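## Task

On the patch panel beneath the switch whose ports have red covers, take the lead out of port 16 (ports count 1 to 24 starting at the left) and hang its cable on the nearest cable-manager ring to the left of that port; the plug itself may dangle. No other plug may be withdrawn, and even easing one outward can fail the job. At the end, all remaining plugs must sit latched in their ports with latch levers raised, each lead must still pass through the manager rings it uses, and no lead may be sharply kinked or twisted around another.

## Robot and tools

Robot: two 6-joint arms, left_arm and right_arm, each with a parallel gripper. Joint order per arm: waist, shoulder, elbow, wrist pitch, wrist yaw, wrist roll. Stated ranges (rad): waist -2.880 to 2.880, shoulder 0.000 to 3.142, elbow 0.000 to 3.019, wrist pitch -1.693 to 1.571, wrist yaw -1.571 to 1.571, wrist roll -2.094 to 2.094; true ends may differ by up to 0.084 rad.

Frame: world origin on the floor under the centre of the robot's foot, +x forward, +z up, +y toward left_arm (the robot's own left, not the image left). end_effector_position (metres) and end_effector_quat_wxyz use this frame and may be off by a few cm. The position is the point between the pads, about 1 cm short of the fingertips; the fingers point along the gripper's +z and close along its y. Furniture may be rotated relative to the robot.

Row format (shared by execute_actions and move): one flat list of 14 numbers covering both arms: left_arm's six joint values then its opening, then right_arm's six joint values then its opening. Joint values are offsets, not poses, scaled to [-1, 1]; 1.0 equals 1.264 rad (waist), 1.32 (shoulder), 1.276 (elbow), 1.83 (wrist pitch), 6.358 (wrist yaw), 7.625 (wrist roll). Offsets are counted from the "Joint targets" line as it stood when the action or move began, not from the previous row, so sending the same offset twice moves twice. Opening is absolute: +1 fully open, -1 closed; to keep a gripper unchanged, resend its current command (0 means half-open, not 'no change'). Send 0 joint offsets for an arm you want to hold.

execute_actions(actions, cameras): actions is a list of actions; each action is a table of up to 15 rows, one row per 1/30 s step; a short table repeats its final row to fill 15 steps. An action asking any joint more than 0.084 rad beyond its range is rejected for both arms; a malformed action, or a first action failing that check, rejects the whole call. Empty actions just reports state. cameras lists image sources (omit/null/["all"] for all, [] for none; an unknown name voids the call).

move(target, speed, blend, opening_speed, blocking, cameras): target is one 14-number row or a list of up to 15 rows, every row offset from the same starting Joint targets. speed is rad/s for the joint with the longest path, 0.01 to 2, default 0.5, one value or one per target. blend (rad) rounds corners between listed targets. opening_speed (0.2 or more, per second on the -1..+1 scale) ramps the gripper; use it near its minimum when closing on something delicate. blocking=false returns after about 0.5 s while motion continues. Joints move together, so the hand sweeps a curve; no collision avoidance. Faster contact hits harder; aiming far beyond a contact presses harder. The result adds a "move:" line: done, off_target, moving, held or fault, plus limits=held if steps were withheld, and the worst joint error per arm.

wait(seconds, cameras): 0 to 10 s with commands held. stop(cameras): brakes a running move. zoom_image(camera, region): camera is cam_head_left, cam_head_right, cam_left_wrist or cam_right_wrist; region [x0, y0, x1, y1] pixels from the top-left, at most 504 by 504, of that camera's latest image. finished_scene(scene): ends the current scene (give its number); irreversible.

Result lines: Joint positions and Joint velocities give one block per arm (rad, rad/s, then the pad gap in m, 0.094 when open); "within noise" means still. Joint targets is the base for the next offsets. Tool commands shows current gripper commands. grip_measured is the measured opening on the command scale; it tracks the command even after contact, so a firm squeeze reads a little under the part's width. "joint sent to its limit" means a joint was clipped at its end. "joint command not followed" means the clearance check altered some steps. Joint torques follow Joint positions order; wrist pitch and yaw values wrap at ±28 N m. MOTOR HOT appears at 85 °C; at 100 °C an OVER-TEMPERATURE FAULT drops that arm for 30-60 s, so avoid long stretched holds or pushing against unreachable poses.

Limits: per step each joint target stays within a set lead of its measured angle, and if targets would move the hand more than 110 mm they are scaled back, so big moves take several actions. To stop pushing, command targets back past the measured positions.

Cameras: cam_head_left and cam_head_right are 896x504 head views; cam_left_wrist and cam_right_wrist are 672x504 fisheye views on the hands. Calibration matrices are supplied and accurate to a few mm near image centre.

Care: pull only the target plug (press its latch, then draw it straight out), never tug neighbours, don't let the arms collide, don't knock anything off the table, and release the cord gently onto the ring before calling finished_scene.

Each tool is called after "Emit:" as a command line: name --argument value for each argument, lists and objects as JSON in quotes; but a table of rows of numbers goes row by row, as --pt "numbers of a row", without its own name.

## Session

Emit:
execute_actions --actions '[]'

Scene clock: 0.00 s.
left_arm: end_effector_position=(+0.8194, +0.4636, +0.9689) grip_measured=+1.000 end_effector_quat_wxyz=(+0.330, -0.375, +0.835, +0.230) | right_arm: end_effector_position=(+0.8063, -0.1882, +1.0814) grip_measured=+1.000 end_effector_quat_wxyz=(+0.277, -0.763, +0.567, +0.140)
Joint positions: left_arm=[0.959 2.153 1.347 1.176 -0.79 0.207 0.094] | right_arm=[-0.726 1.875 1.304 -0.199 0.063 -2.072 0.094]
Joint velocities: within noise
Joint torques (N m): no reading
Heat: left arm: hottest wrist yaw 33 °C; right arm: hottest elbow 36 °C.
Joint targets: left_arm=[0.956 2.149 1.347 1.180 -0.790 0.207] | right_arm=[-0.725 1.874 1.308 -0.199 0.063 -2.072]
Tool commands: left_gripper/opening=+1.0 right_gripper/opening=+1.0

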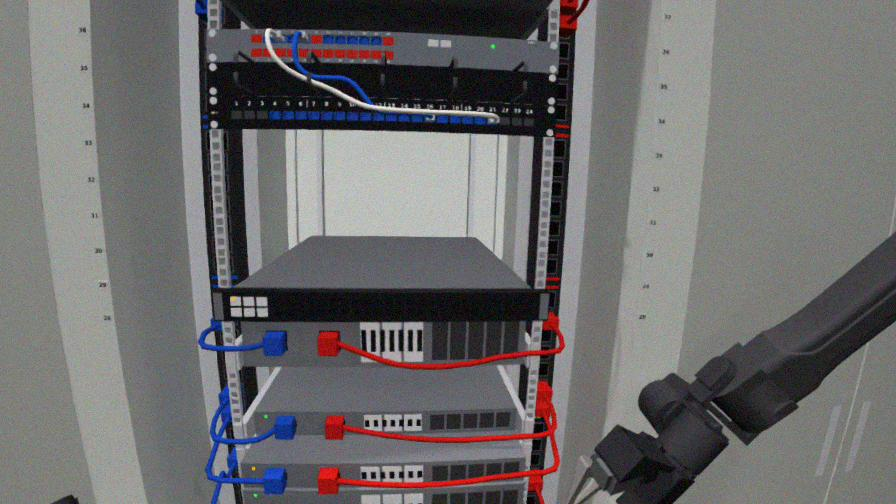

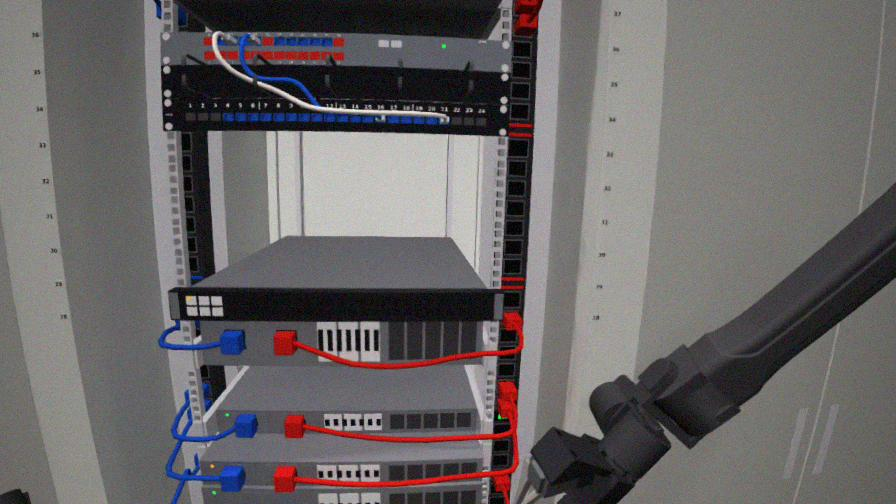

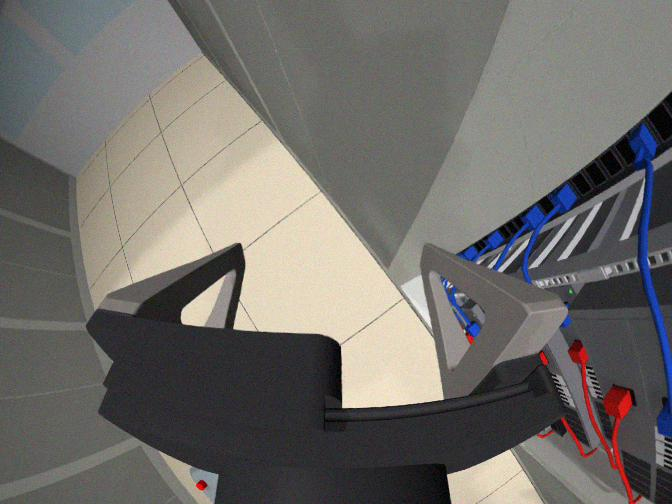

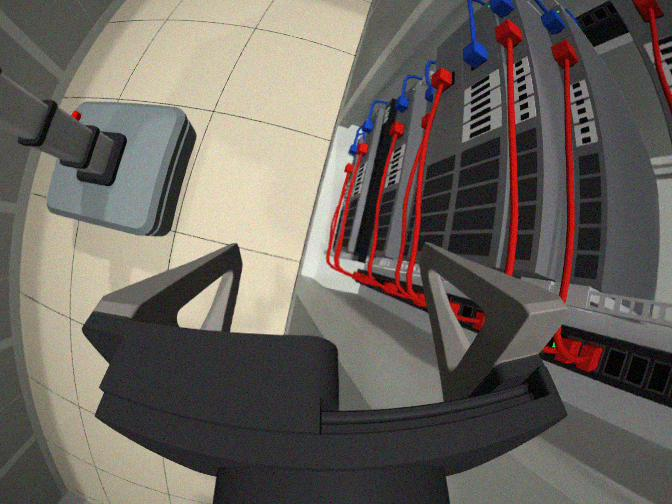

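Emit:
zoom_image --camera "cam_head_left" --region '[200, 20, 400, 140]'

Emit:
zoom_image --camera "cam_head_left" --region '[370, 20, 570, 140]'

Emit:
zoom_image --camera "cam_head_right" --region '[330, 20, 530, 140]'

Emit:
zoom_image --camera "cam_head_right" --region '[160, 20, 360, 140]'

Scaled by 2.520 from the camera's 896x504 image, which has a finer 1280x720 frame.

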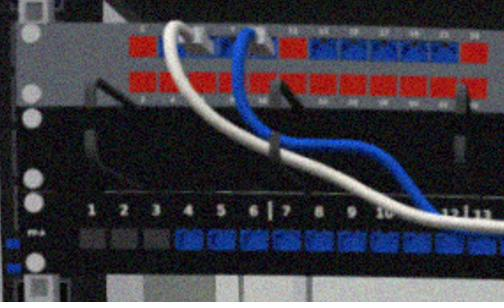

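Scaled by 2.520 from the camera's 896x504 image, which has a finer 1280x720 frame.

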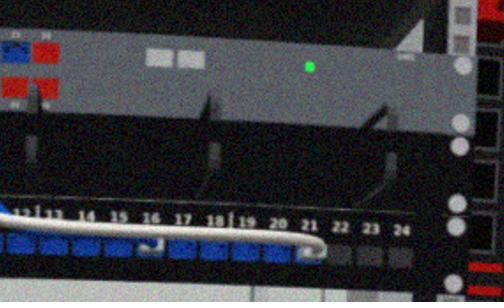

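Scaled by 2.520 from the camera's 896x504 image, which has a finer 1280x720 frame.

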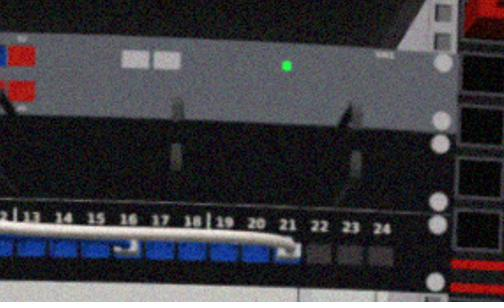

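Scaled by 2.520 from the camera's 896x504 image, which has a finer 1280x720 frame.

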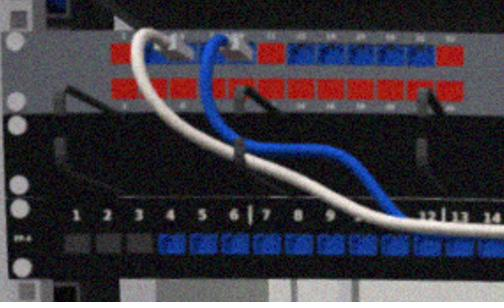

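Emit:
move --target '[0,0,0,0,0,0.1,1,0,0,0,0,0,0.13,1]' --cameras '[]'

Emit:
move --target '[0,0,0,0,0.09,0,1,0,0,0,0,0.09,0,1]' --cameras '[]'

Emit:
move --target '[0,0,0,-0.25,0,0,1,0,0,0,0.25,0,0,1]' --cameras '[]'

Emit:
move --target '[0,0,-0.25,0,0,0,1,0,0,-0.25,0,0,0,1]' --cameras '[]'

Emit:
move --target '[0,-0.25,0,0,0,0,1,0,-0.25,0,0,0,0,1]' --cameras '[]'

Emit:
move --target '[0.25,0,0,0,0,0,1,-0.25,0,0,0,0,0,1]'

Scene clock: 5.50 s.
left_arm: end_effector_position=(+0.8194, +0.4636, +0.9689) grip_measured=+1.000 end_effector_quat_wxyz=(+0.222, -0.041, +0.915, +0.335) | right_arm: end_effector_position=(+0.8063, -0.1882, +1.0814) grip_measured=+1.000 end_effector_quat_wxyz=(+0.179, -0.408, +0.859, +0.254)
Joint positions: left_arm=[0.959 2.153 1.347 1.176 -0.79 0.962 0.094] | right_arm=[-0.726 1.875 1.304 -0.199 0.063 -1.096 0.094]
Joint velocities: within noise
Joint torques (N m): left_arm=[-10.7 -14.8 -0.1 1.72 0.04 0.08] | right_arm=[10.29 -12.98 1.44 0.79 -0.47 0.21]
Heat: left arm: hottest wrist yaw 33 °C; right arm: hottest elbow 36 °C.
Joint targets: left_arm=[0.956 2.149 1.347 1.180 -0.790 0.970] | right_arm=[-0.725 1.874 1.308 -0.199 0.063 -1.081]
move: done
No camera images: "cameras" was empty.

Scene clock: 7.00 s.
left_arm: end_effector_position=(+0.8893, +0.3998, +0.9887) grip_measured=+1.000 end_effector_quat_wxyz=(+0.431, +0.074, +0.880, +0.184) | right_arm: end_effector_position=(+0.7874, -0.2771, +1.0486) grip_measured=+1.000 end_effector_quat_wxyz=(+0.009, -0.432, +0.901, +0.031)
Joint positions: left_arm=[0.959 2.153 1.347 1.176 -0.219 0.963 0.094] | right_arm=[-0.726 1.875 1.304 -0.199 0.633 -1.095 0.094]
Joint velocities: within noise
Joint torques (N m): left_arm=[-10.93 -14.86 0.03 1.81 0.4 0.07] | right_arm=[10.23 -12.69 1.43 0.77 -0.1 0.22]
Heat: left arm: hottest wrist yaw 33 °C; right arm: hottest elbow 36 °C.
Joint targets: left_arm=[0.956 2.149 1.347 1.180 -0.217 0.970] | right_arm=[-0.725 1.874 1.308 -0.199 0.635 -1.081]
move: done
No camera images: "cameras" was empty.

Scene clock: 8.37 s.
left_arm: end_effector_position=(+0.8343, +0.3364, +0.9231) grip_measured=+1.000 end_effector_quat_wxyz=(+0.290, +0.168, +0.941, +0.054) | right_arm: end_effector_position=(+0.8749, -0.3085, +1.0625) grip_measured=+1.000 end_effector_quat_wxyz=(+0.147, -0.299, +0.940, -0.076)
Joint positions: left_arm=[0.959 2.153 1.347 0.732 -0.219 0.963 0.094] | right_arm=[-0.726 1.875 1.304 0.247 0.633 -1.095 0.094]
Joint velocities: within noise
Joint torques (N m): left_arm=[-11.11 -14.21 -0.39 0.91 0.36 0.09] | right_arm=[10.58 -13.27 2.07 1.8 -0.13 0.22]
Heat: left arm: hottest wrist yaw 33 °C; right arm: hottest elbow 36 °C.
Joint targets: left_arm=[0.956 2.149 1.347 0.723 -0.217 0.970] | right_arm=[-0.725 1.874 1.308 0.259 0.634 -1.081]
move: done
No camera images: "cameras" was empty.

Scene clock: 9.63 s.
left_arm: end_effector_position=(+0.6639, +0.2689, +0.9307) grip_measured=+1.000 end_effector_quat_wxyz=(+0.180, +0.231, +0.955, -0.041) | right_arm: end_effector_position=(+0.6995, -0.2575, +1.0486) grip_measured=+1.000 end_effector_quat_wxyz=(+0.052, -0.392, +0.918, -0.003)
Joint positions: left_arm=[0.959 2.151 1.032 0.727 -0.219 0.963 0.094] | right_arm=[-0.726 1.874 0.989 0.254 0.633 -1.095 0.094]
Joint velocities: within noise
Joint torques (N m): left_arm=[-9.82 -10.87 -3.08 0.76 0.34 0.11] | right_arm=[9 -10.34 -0.98 1.22 -0.13 0.25]
Heat: left arm: hottest wrist yaw 33 °C; right arm: hottest elbow 36 °C.
Joint targets: left_arm=[0.956 2.149 1.027 0.723 -0.217 0.970] | right_arm=[-0.725 1.874 0.988 0.259 0.635 -1.081]
move: done
No camera images: "cameras" was empty.

Scene clock: 10.70 s.
left_arm: end_effector_position=(+0.8156, +0.3983, +1.0373) grip_measured=+1.000 end_effector_quat_wxyz=(+0.296, +0.165, +0.939, +0.060) | right_arm: end_effector_position=(+0.8171, -0.3748, +1.1554) grip_measured=+1.000 end_effector_quat_wxyz=(+0.154, -0.291, +0.941, -0.082)
Joint positions: left_arm=[0.959 1.813 1.032 0.725 -0.219 0.963 0.094] | right_arm=[-0.726 1.538 0.985 0.254 0.633 -1.095 0.094]
Joint velocities: within noise
Joint torques (N m): left_arm=[-9 -13.45 -0.34 1.2 0.36 0.09] | right_arm=[7.77 -11.46 2.25 1.61 -0.14 0.22]
Heat: left arm: hottest wrist yaw 33 °C; right arm: hottest elbow 36 °C.
Joint targets: left_arm=[0.956 1.819 1.028 0.723 -0.217 0.970] | right_arm=[-0.725 1.544 0.989 0.259 0.635 -1.081]
move: done
No camera images: "cameras" was empty.

Scene clock: 11.73 s.
left_arm: end_effector_position=(+0.7103, +0.5755, +0.9645) grip_measured=+1.000 end_effector_quat_wxyz=(+0.185, +0.121, +0.962, +0.160) | right_arm: end_effector_position=(+0.7400, -0.5303, +1.0739) grip_measured=+1.000 end_effector_quat_wxyz=(+0.032, -0.233, +0.959, -0.159)
Joint positions: left_arm=[1.277 1.813 1.031 0.725 -0.218 0.963 0.094] | right_arm=[-1.039 1.538 0.985 0.254 0.634 -1.095 0.094]
Joint velocities: within noise
Joint torques (N m): left_arm=[-4.95 -14.56 -1.06 1.2 0.1 0.07] | right_arm=[4.37 -13.39 1.22 1.55 -0.05 0.23]
Heat: left arm: hottest wrist yaw 33 °C; right arm: hottest elbow 36 °C.
Joint targets: left_arm=[1.273 1.819 1.027 0.723 -0.217 0.970] | right_arm=[-1.041 1.544 0.989 0.259 0.635 -1.081]
move: done
camera_calibration:
cam_left_wrist: T_world_to_cam=[[-0.171431, -0.920687, -0.350637, 0.991628], [-0.96027, 0.0766017, 0.268352, 0.381307], [-0.220209, 0.38271, -0.897241, 0.923865], [0, 0, 0, 1]] pos_world=[0.739597, 0.530198, 1.07431]
cam_right_wrist: T_world_to_cam=[[0.45791, -0.826306, 0.327929, -1.13245], [-0.789484, -0.208392, 0.57731, -0.143537], [-0.408697, -0.523251, -0.74778, 0.950935], [0, 0, 0, 1]] pos_world=[0.793882, -0.468081, 1.16532]

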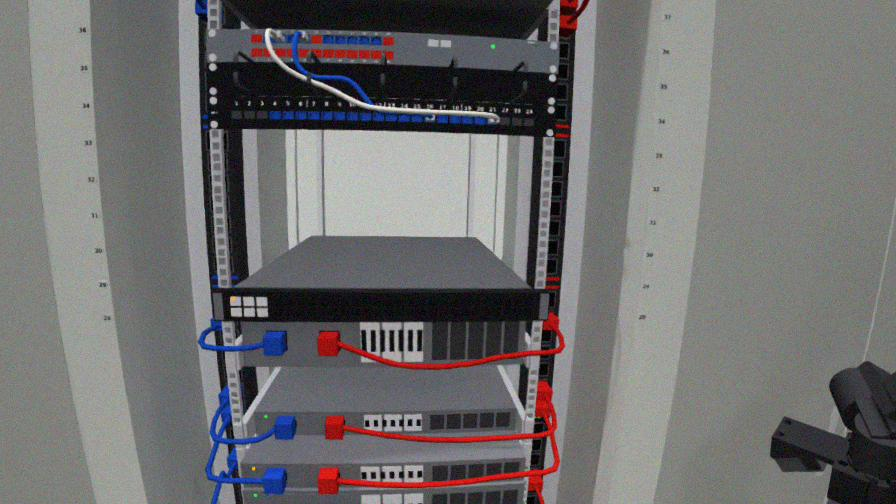

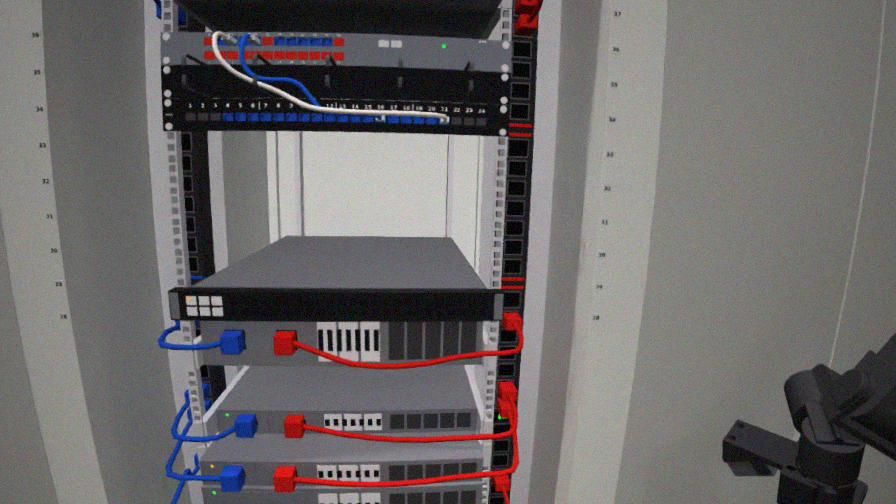

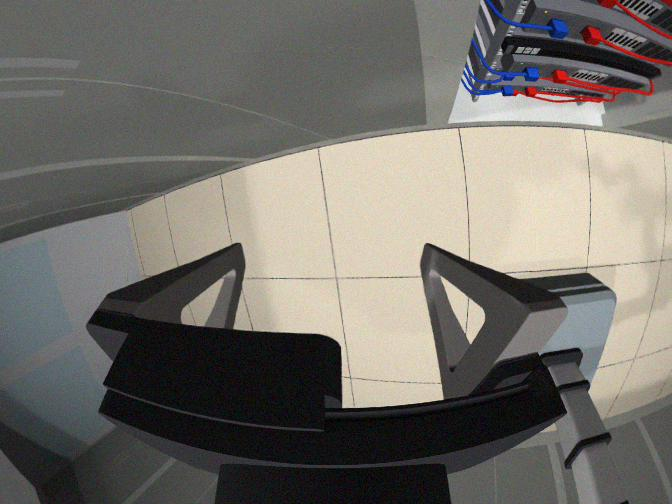

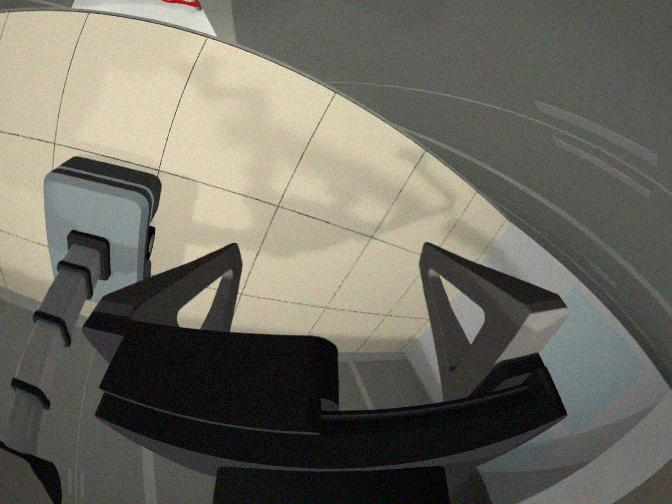

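Emit:
move --pt "0 0 0 0 0 0 1 0.349 0.042 -0.148 0.514 0.0102 -0.0209 1" --pt "0 0 0 0 0 0 1 0.8236 0.156 -0.0306 0.6508 0.026 -0.0209 1" --blend 0.1

Scene clock: 33.20 s.
left_arm: end_effector_position=(+0.7103, +0.5755, +0.9645) grip_measured=+1.000 end_effector_quat_wxyz=(+0.185, +0.121, +0.962, +0.160) | right_arm: end_effector_position=(+0.8613, -0.1614, +1.4979) grip_measured=+1.000 end_effector_quat_wxyz=(+0.543, -0.019, +0.837, -0.061)
Joint positions: left_arm=[1.277 1.813 1.031 0.725 -0.218 0.963 0.094] | right_arm=[-0.006 1.738 0.926 1.438 0.798 -1.225 0.094]
Joint velocities: within noise
Joint torques (N m): left_arm=[-5.25 -14.45 -1.09 1.22 0.11 0.07] | right_arm=[11.81 -6.3 5.63 1.84 -0.54 -0.06]
Heat: left arm: hottest waist 32 °C; right arm: hottest elbow 36 °C.
Joint targets: left_arm=[1.273 1.819 1.027 0.723 -0.217 0.970] | right_arm=[0.000 1.750 0.950 1.450 0.800 -1.240]
move: done
camera_calibration:
cam_left_wrist: T_world_to_cam=[[-0.171431, -0.920687, -0.350637, 0.991628], [-0.96027, 0.0766017, 0.268352, 0.381307], [-0.220209, 0.38271, -0.897241, 0.923865], [0, 0, 0, 1]] pos_world=[0.739597, 0.530198, 1.07431]
cam_right_wrist: T_world_to_cam=[[-0.0315728, -0.988295, 0.149251, -0.359117], [-0.870773, -0.0461079, -0.489518, 1.47848], [0.49067, -0.145419, -0.859125, 0.96373], [0, 0, 0, 1]] pos_world=[0.80321, -0.1466, 1.60531]

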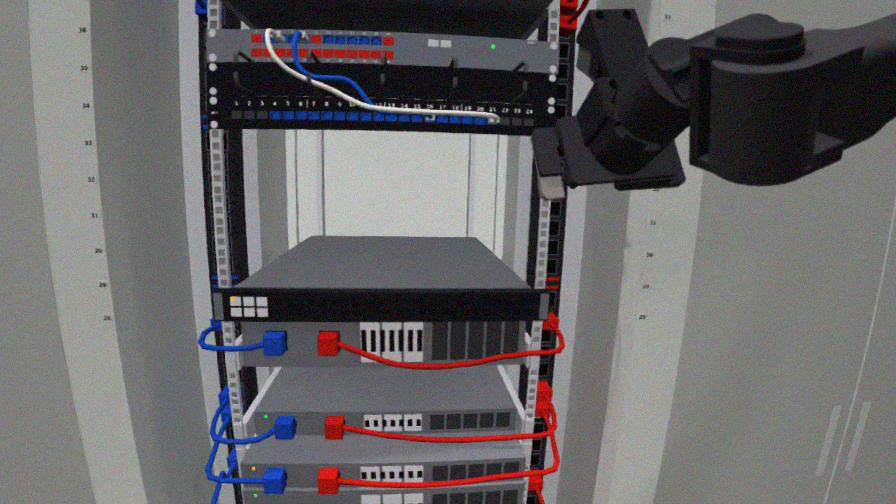

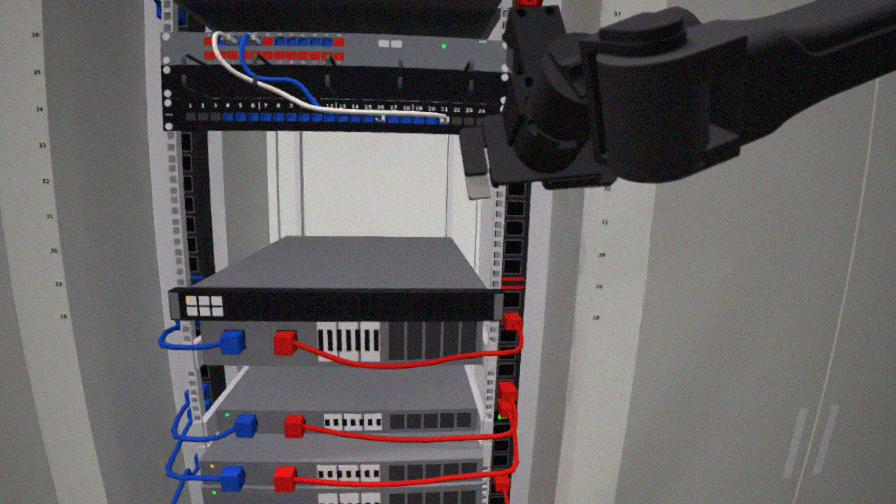

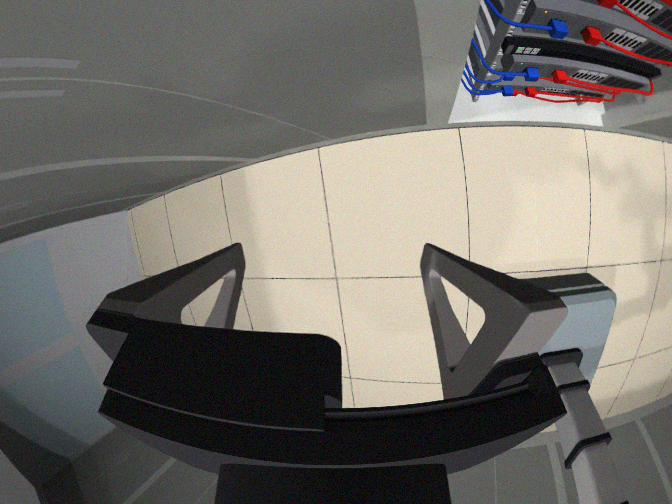

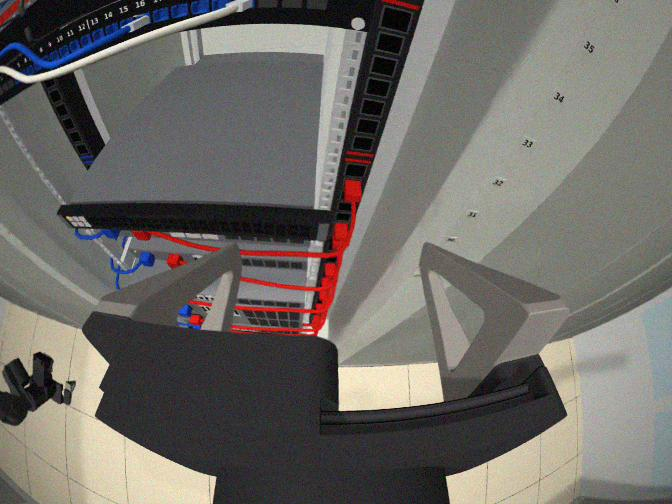

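Emit:
zoom_image --camera "cam_right_wrist" --region '[0, 0, 300, 110]'

Emit:
move --target '[0,0,0,0,0,0,1,0.149,0.243,0.281,-0.005,0.0095,0,1]'

Emit:
zoom_image --camera "cam_right_wrist" --region '[100, 0, 500, 250]'

Scaled by 1.680 from the camera's 672x504 image, which has a finer 960x720 frame.

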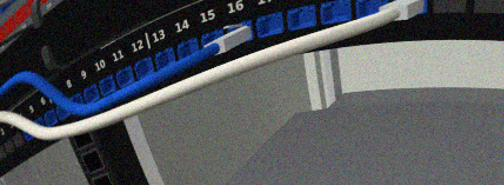

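Scene clock: 35.80 s.
left_arm: end_effector_position=(+0.7103, +0.5755, +0.9645) grip_measured=+1.000 end_effector_quat_wxyz=(+0.185, +0.121, +0.962, +0.160) | right_arm: end_effector_position=(+0.8655, -0.0001, +1.5664) grip_measured=+1.000 end_effector_quat_wxyz=(+0.567, -0.006, +0.823, -0.001)
Joint positions: left_arm=[1.277 1.813 1.031 0.725 -0.218 0.963 0.094] | right_arm=[0.171 2.068 1.281 1.441 0.859 -1.226 0.094]
Joint velocities: within noise
Joint torques (N m): left_arm=[-5.25 -14.45 -1.1 1.21 0.11 0.07] | right_arm=[16.21 -8.29 6.97 1.05 -0.58 -0.04]
Heat: left arm: hottest waist 32 °C; right arm: hottest elbow 36 °C.
Joint targets: left_arm=[1.273 1.819 1.027 0.723 -0.217 0.970] | right_arm=[0.188 2.070 1.308 1.441 0.860 -1.240]
move: done
camera_calibration:
cam_left_wrist: T_world_to_cam=[[-0.171431, -0.920687, -0.350637, 0.991628], [-0.96027, 0.0766017, 0.268352, 0.381307], [-0.220209, 0.38271, -0.897241, 0.923865], [0, 0, 0, 1]] pos_world=[0.739597, 0.530198, 1.07431]
cam_right_wrist: T_world_to_cam=[[0.00936333, -0.999378, 0.033987, -0.0646733], [-0.840659, -0.0262722, -0.540927, 1.57756], [0.541484, -0.0235066, -0.840382, 0.970658], [0, 0, 0, 1]] pos_world=[0.801199, -0.000370372, 1.67127]

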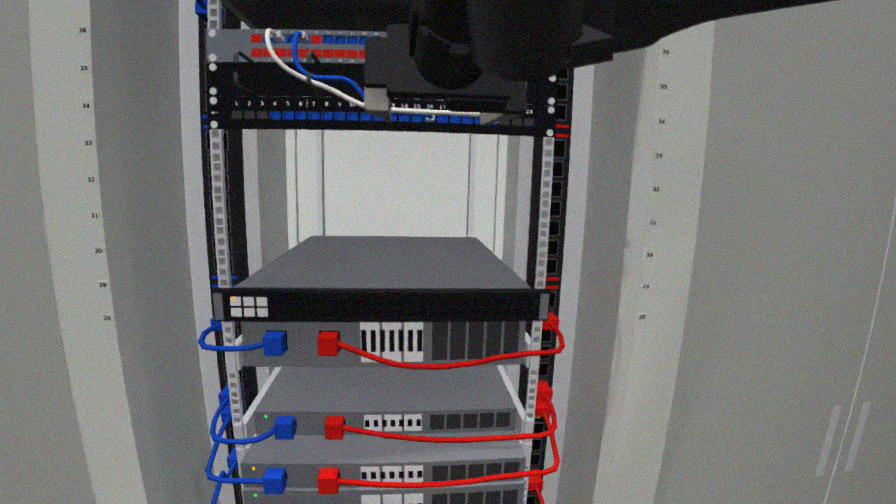

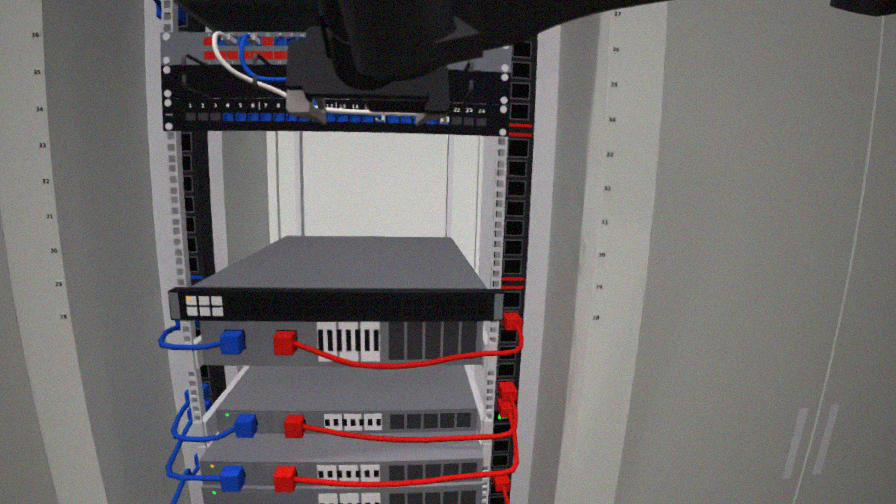

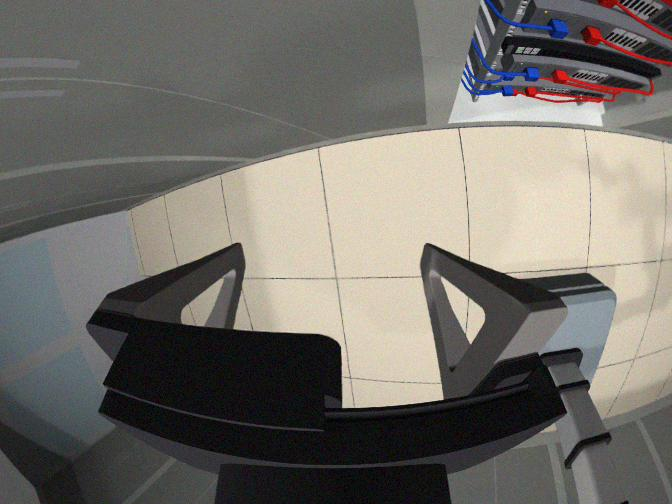

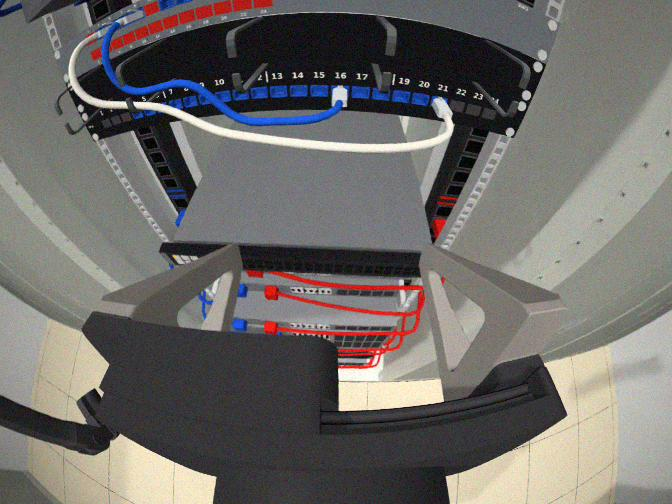

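Scaled by 1.260 from the camera's 672x504 image, which has a finer 960x720 frame.

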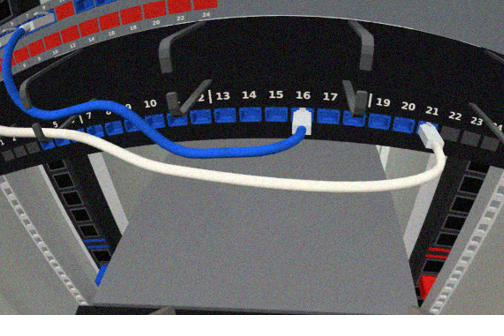

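Emit:
zoom_image --camera "cam_right_wrist" --region '[180, 0, 310, 110]'

Emit:
zoom_image --camera "cam_right_wrist" --region '[300, 0, 430, 110]'

Emit:
zoom_image --camera "cam_right_wrist" --region '[50, 0, 180, 140]'

Scaled by 3.877 from the camera's 672x504 image, which has a finer 960x720 frame.

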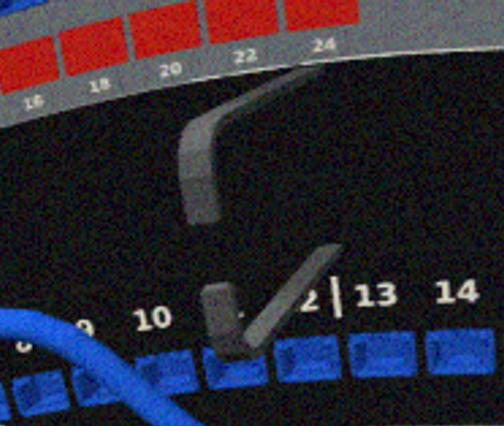

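Scaled by 3.877 from the camera's 672x504 image, which has a finer 960x720 frame.

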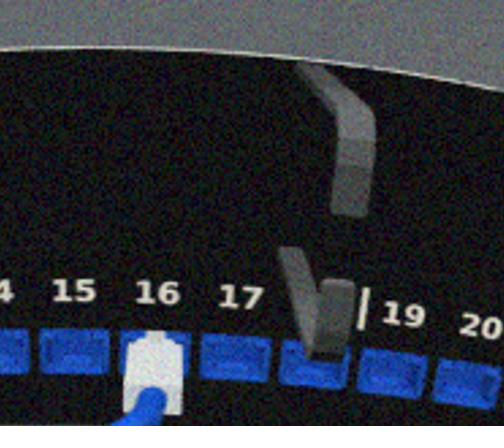

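Scaled by 3.600 from the camera's 672x504 image, which has a finer 960x720 frame.

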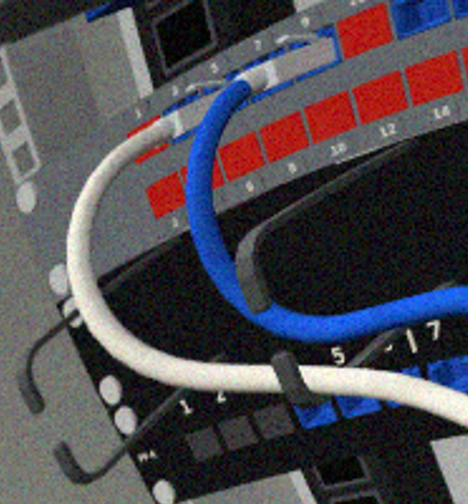

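Emit:
move --target '[0,0,0,0,0,0,1,0.1147,-0.0402,0.0831,-0.0574,0.0437,0.198,-0.25]'

Emit:
zoom_image --camera "cam_right_wrist" --region '[100, 50, 500, 350]'

Scene clock: 46.90 s.
left_arm: end_effector_position=(+0.7103, +0.5755, +0.9645) grip_measured=+1.000 end_effector_quat_wxyz=(+0.185, +0.121, +0.962, +0.160) | right_arm: end_effector_position=(+0.8529, +0.0005, +1.6358) grip_measured=-0.248 end_effector_quat_wxyz=(+0.352, +0.609, +0.623, +0.343)
Joint positions: left_arm=[1.277 1.813 1.031 0.725 -0.218 0.963 0.094] | right_arm=[0.305 2.032 1.381 1.343 1.136 0.254 0.035]
Joint velocities: within noise
Joint torques (N m): left_arm=[-5.19 -14.39 -1.1 1.22 0.11 0.07] | right_arm=[17.14 -8.18 7.97 0.51 -0.48 0.17]
Heat: left arm: hottest waist 32 °C; right arm: hottest elbow 37 °C.
Joint targets: left_arm=[1.273 1.819 1.027 0.723 -0.217 0.970] | right_arm=[0.333 2.017 1.414 1.336 1.138 0.270]
move: done
camera_calibration:
cam_left_wrist: T_world_to_cam=[[-0.171431, -0.920687, -0.350637, 0.991628], [-0.96027, 0.0766017, 0.268352, 0.381307], [-0.220209, 0.38271, -0.897241, 0.923865], [0, 0, 0, 1]] pos_world=[0.739597, 0.530198, 1.07431]
cam_right_wrist: T_world_to_cam=[[-0.523791, -0.0481473, -0.850485, 1.83481], [-0.523485, 0.805826, 0.276782, -0.00397166], [0.672017, 0.590192, -0.447289, 0.281154], [0, 0, 0, 1]] pos_world=[0.770038, -0.074393, 1.68733]

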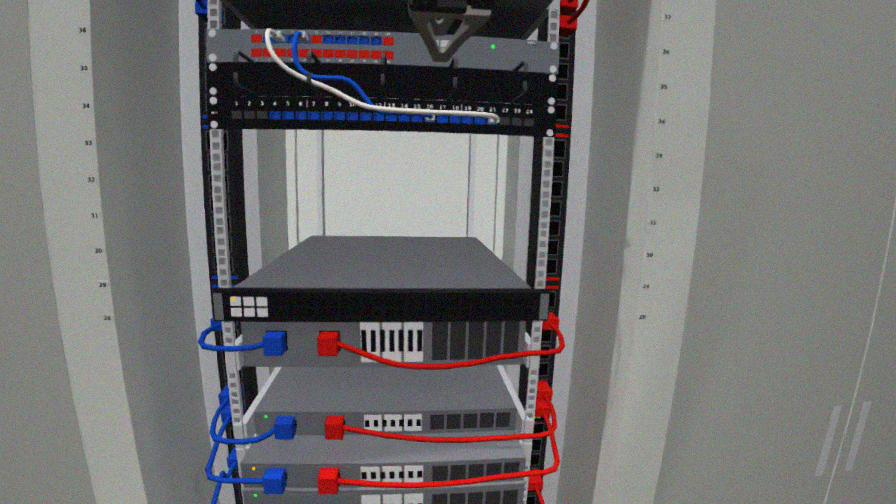

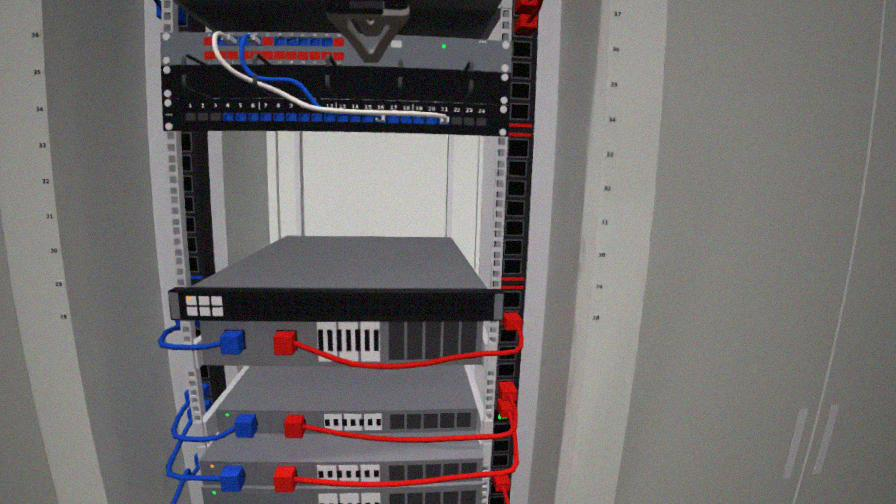

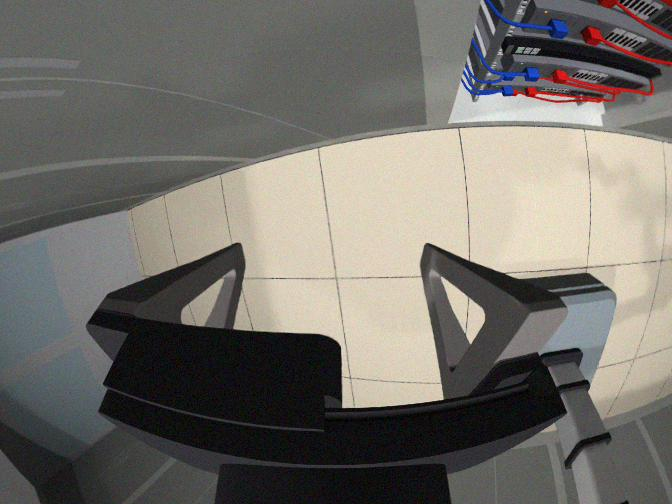

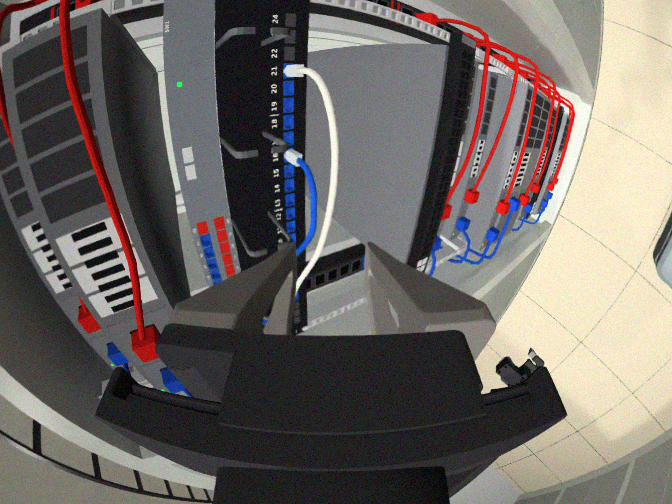

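Scaled by 1.260 from the camera's 672x504 image, which has a finer 960x720 frame.

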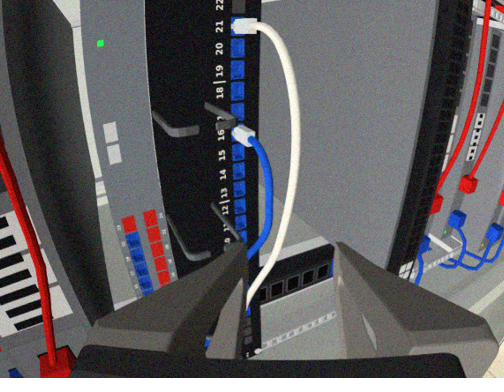

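Emit:
zoom_image --camera "cam_right_wrist" --region '[250, 120, 350, 200]'

Emit:
zoom_image --camera "cam_right_wrist" --region '[200, 120, 360, 310]'

Scaled by 5.040 from the camera's 672x504 image, which has a finer 960x720 frame.

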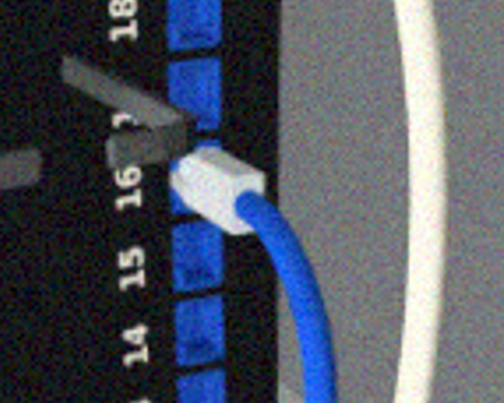

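Scaled by 2.653 from the camera's 672x504 image, which has a finer 960x720 frame.

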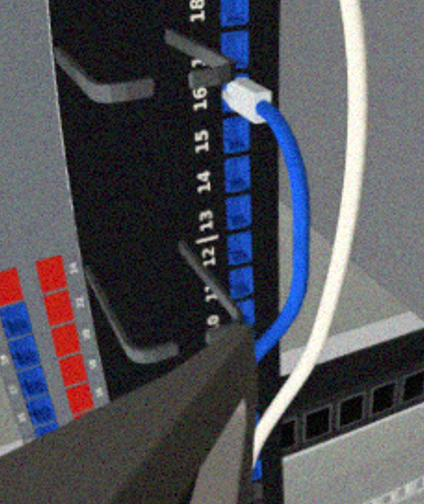

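Emit:
zoom_image --camera "cam_head_left" --region '[360, 0, 560, 120]'

Emit:
zoom_image --camera "cam_head_right" --region '[280, 0, 480, 120]'

Emit:
zoom_image --camera "cam_right_wrist" --region '[90, 220, 510, 500]'

Scaled by 2.520 from the camera's 896x504 image, which has a finer 1280x720 frame.

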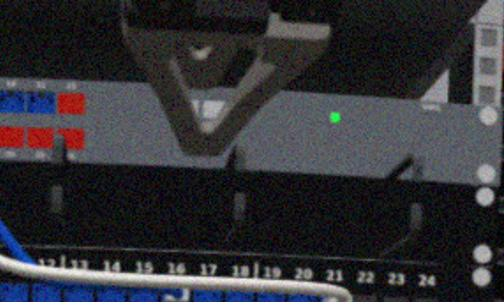

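Scaled by 2.520 from the camera's 896x504 image, which has a finer 1280x720 frame.

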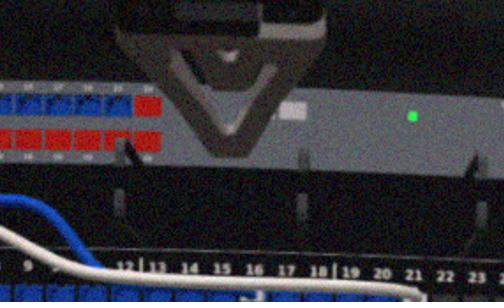

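Scaled by 1.200 from the camera's 672x504 image, which has a finer 960x720 frame.

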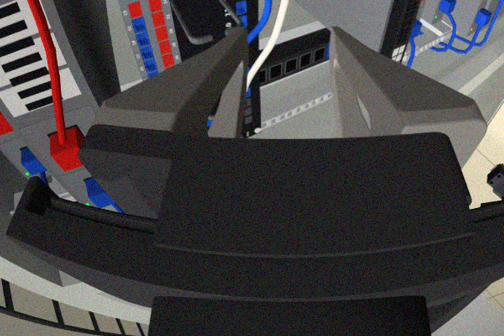

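Emit:
move --target '[0,0,0,0,0,0,1,-0.0825,0.0167,0.035,-0.012,-0.0408,0.007,-0.36]' --speed 0.3

Emit:
zoom_image --camera "cam_right_wrist" --region '[200, 100, 450, 300]'

Scene clock: 57.53 s.
left_arm: end_effector_position=(+0.7103, +0.5755, +0.9645) grip_measured=+1.000 end_effector_quat_wxyz=(+0.185, +0.121, +0.962, +0.160) | right_arm: end_effector_position=(+0.9025, -0.0033, +1.6514) grip_measured=-0.358 end_effector_quat_wxyz=(+0.401, +0.581, +0.568, +0.423)
Joint positions: left_arm=[1.277 1.813 1.031 0.725 -0.218 0.963 0.094] | right_arm=[0.249 2.032 1.427 1.321 0.881 0.308 0.03]
Joint velocities: within noise
Joint torques (N m): left_arm=[-5.25 -14.39 -1.1 1.21 0.11 0.07] | right_arm=[13.1 -7.3 7.75 0.66 -0.64 0.11]
Heat: left arm: hottest waist 32 °C; right arm: hottest elbow 37 °C.
Joint targets: left_arm=[1.273 1.819 1.027 0.723 -0.217 0.970] | right_arm=[0.229 2.039 1.459 1.313 0.879 0.323]
move: done
camera_calibration:
cam_left_wrist: T_world_to_cam=[[-0.171431, -0.920687, -0.350637, 0.991628], [-0.96027, 0.0766017, 0.268352, 0.381307], [-0.220209, 0.38271, -0.897241, 0.923865], [0, 0, 0, 1]] pos_world=[0.739597, 0.530198, 1.07431]
cam_right_wrist: T_world_to_cam=[[-0.328791, 0.00740213, -0.944374, 1.85309], [-0.568895, 0.796628, 0.20431, 0.181347], [0.753827, 0.604424, -0.257713, -0.129851], [0, 0, 0, 1]] pos_world=[0.810332, -0.079698, 1.67949]

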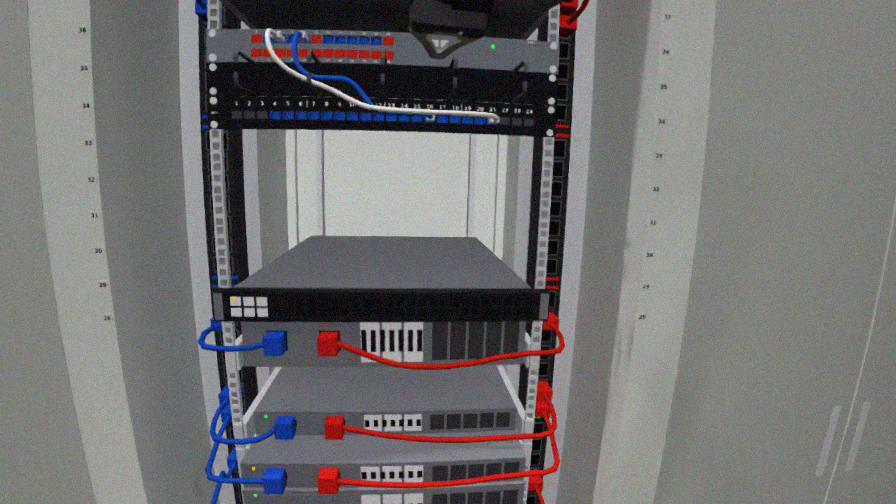

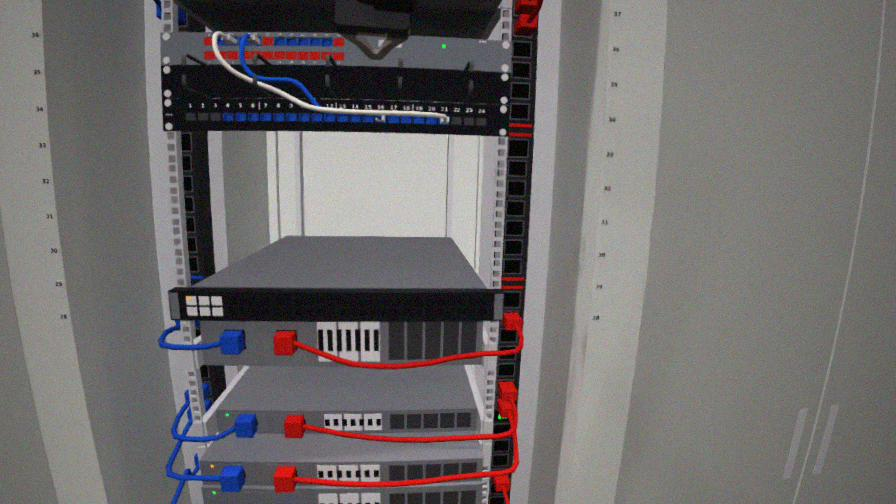

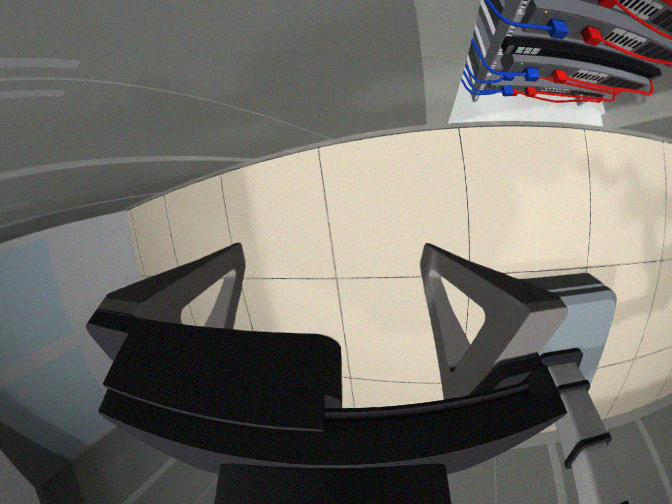

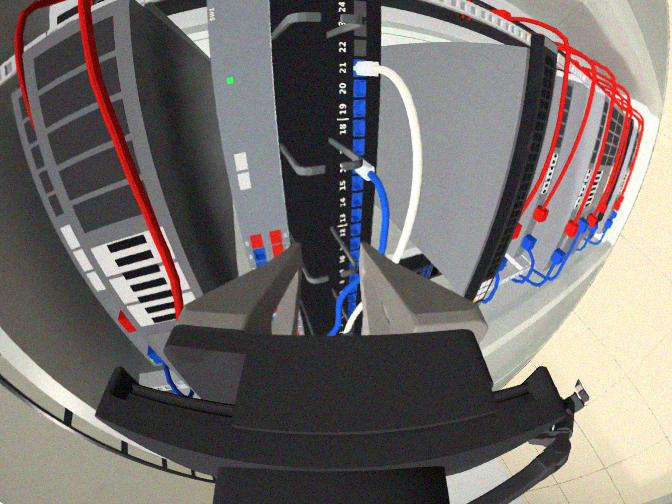

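Scaled by 2.016 from the camera's 672x504 image, which has a finer 960x720 frame.

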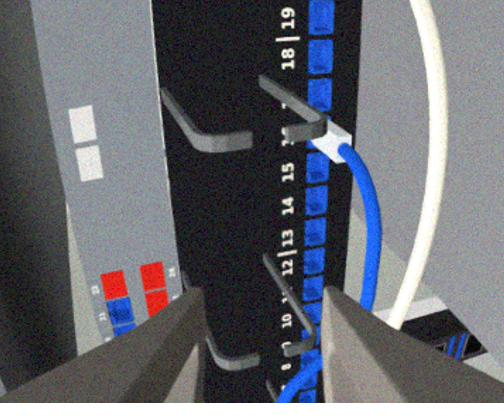

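Emit:
move --target '[0,0,0,0,0,0,1,-0.0443,0.0129,-0.0556,0.0464,-0.0156,-0.002,-0.36]' --speed 0.3 --cameras '["cam_head_left","cam_right_wrist"]'

Emit:
zoom_image --camera "cam_right_wrist" --region '[200, 100, 450, 300]'

Scene clock: 60.17 s.
left_arm: end_effector_position=(+0.7103, +0.5755, +0.9645) grip_measured=+1.000 end_effector_quat_wxyz=(+0.185, +0.121, +0.962, +0.160) | right_arm: end_effector_position=(+0.9073, -0.0089, +1.6208) grip_measured=-0.358 end_effector_quat_wxyz=(+0.428, +0.567, +0.555, +0.432)
Joint positions: left_arm=[1.277 1.813 1.031 0.725 -0.218 0.963 0.094] | right_arm=[0.191 2.047 1.388 1.389 0.781 0.309 0.03]
Joint velocities: within noise
Joint torques (N m): left_arm=[-5.25 -14.45 -1.1 1.21 0.11 0.08] | right_arm=[13.92 -6.89 4.92 1.35 -0.68 -0.04]
Heat: left arm: hottest waist 32 °C; right arm: hottest elbow 37 °C.
Joint targets: left_arm=[1.273 1.819 1.027 0.723 -0.217 0.970] | right_arm=[0.173 2.056 1.388 1.398 0.779 0.308]
move: done
camera_calibration:
cam_right_wrist: T_world_to_cam=[[-0.267402, -0.0066821, -0.963562, 1.80109], [-0.56792, 0.808928, 0.151996, 0.278826], [0.778436, 0.58787, -0.220104, -0.221413], [0, 0, 0, 1]] pos_world=[0.812321, -0.083353, 1.64435]
Images, in order (width x height): cam_head_left 896x504, cam_right_wrist 672x504.

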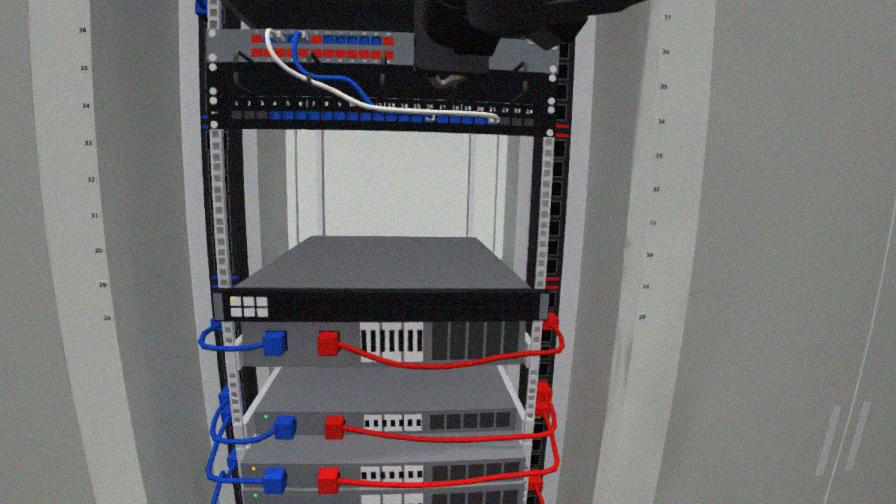

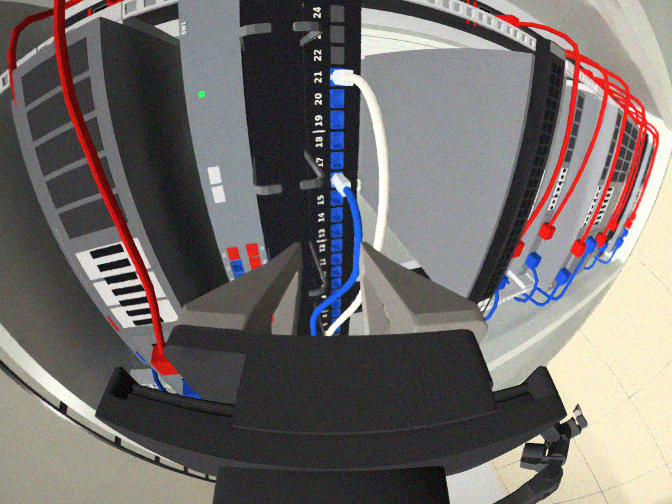

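Scaled by 2.016 from the camera's 672x504 image, which has a finer 960x720 frame.

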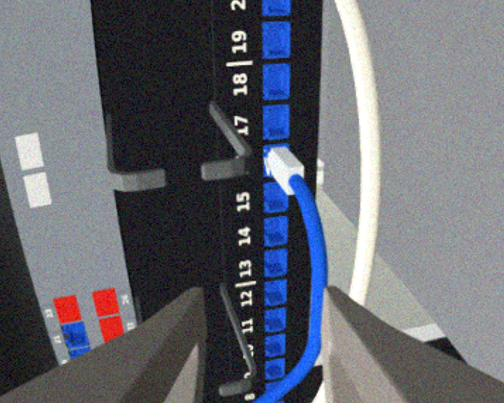

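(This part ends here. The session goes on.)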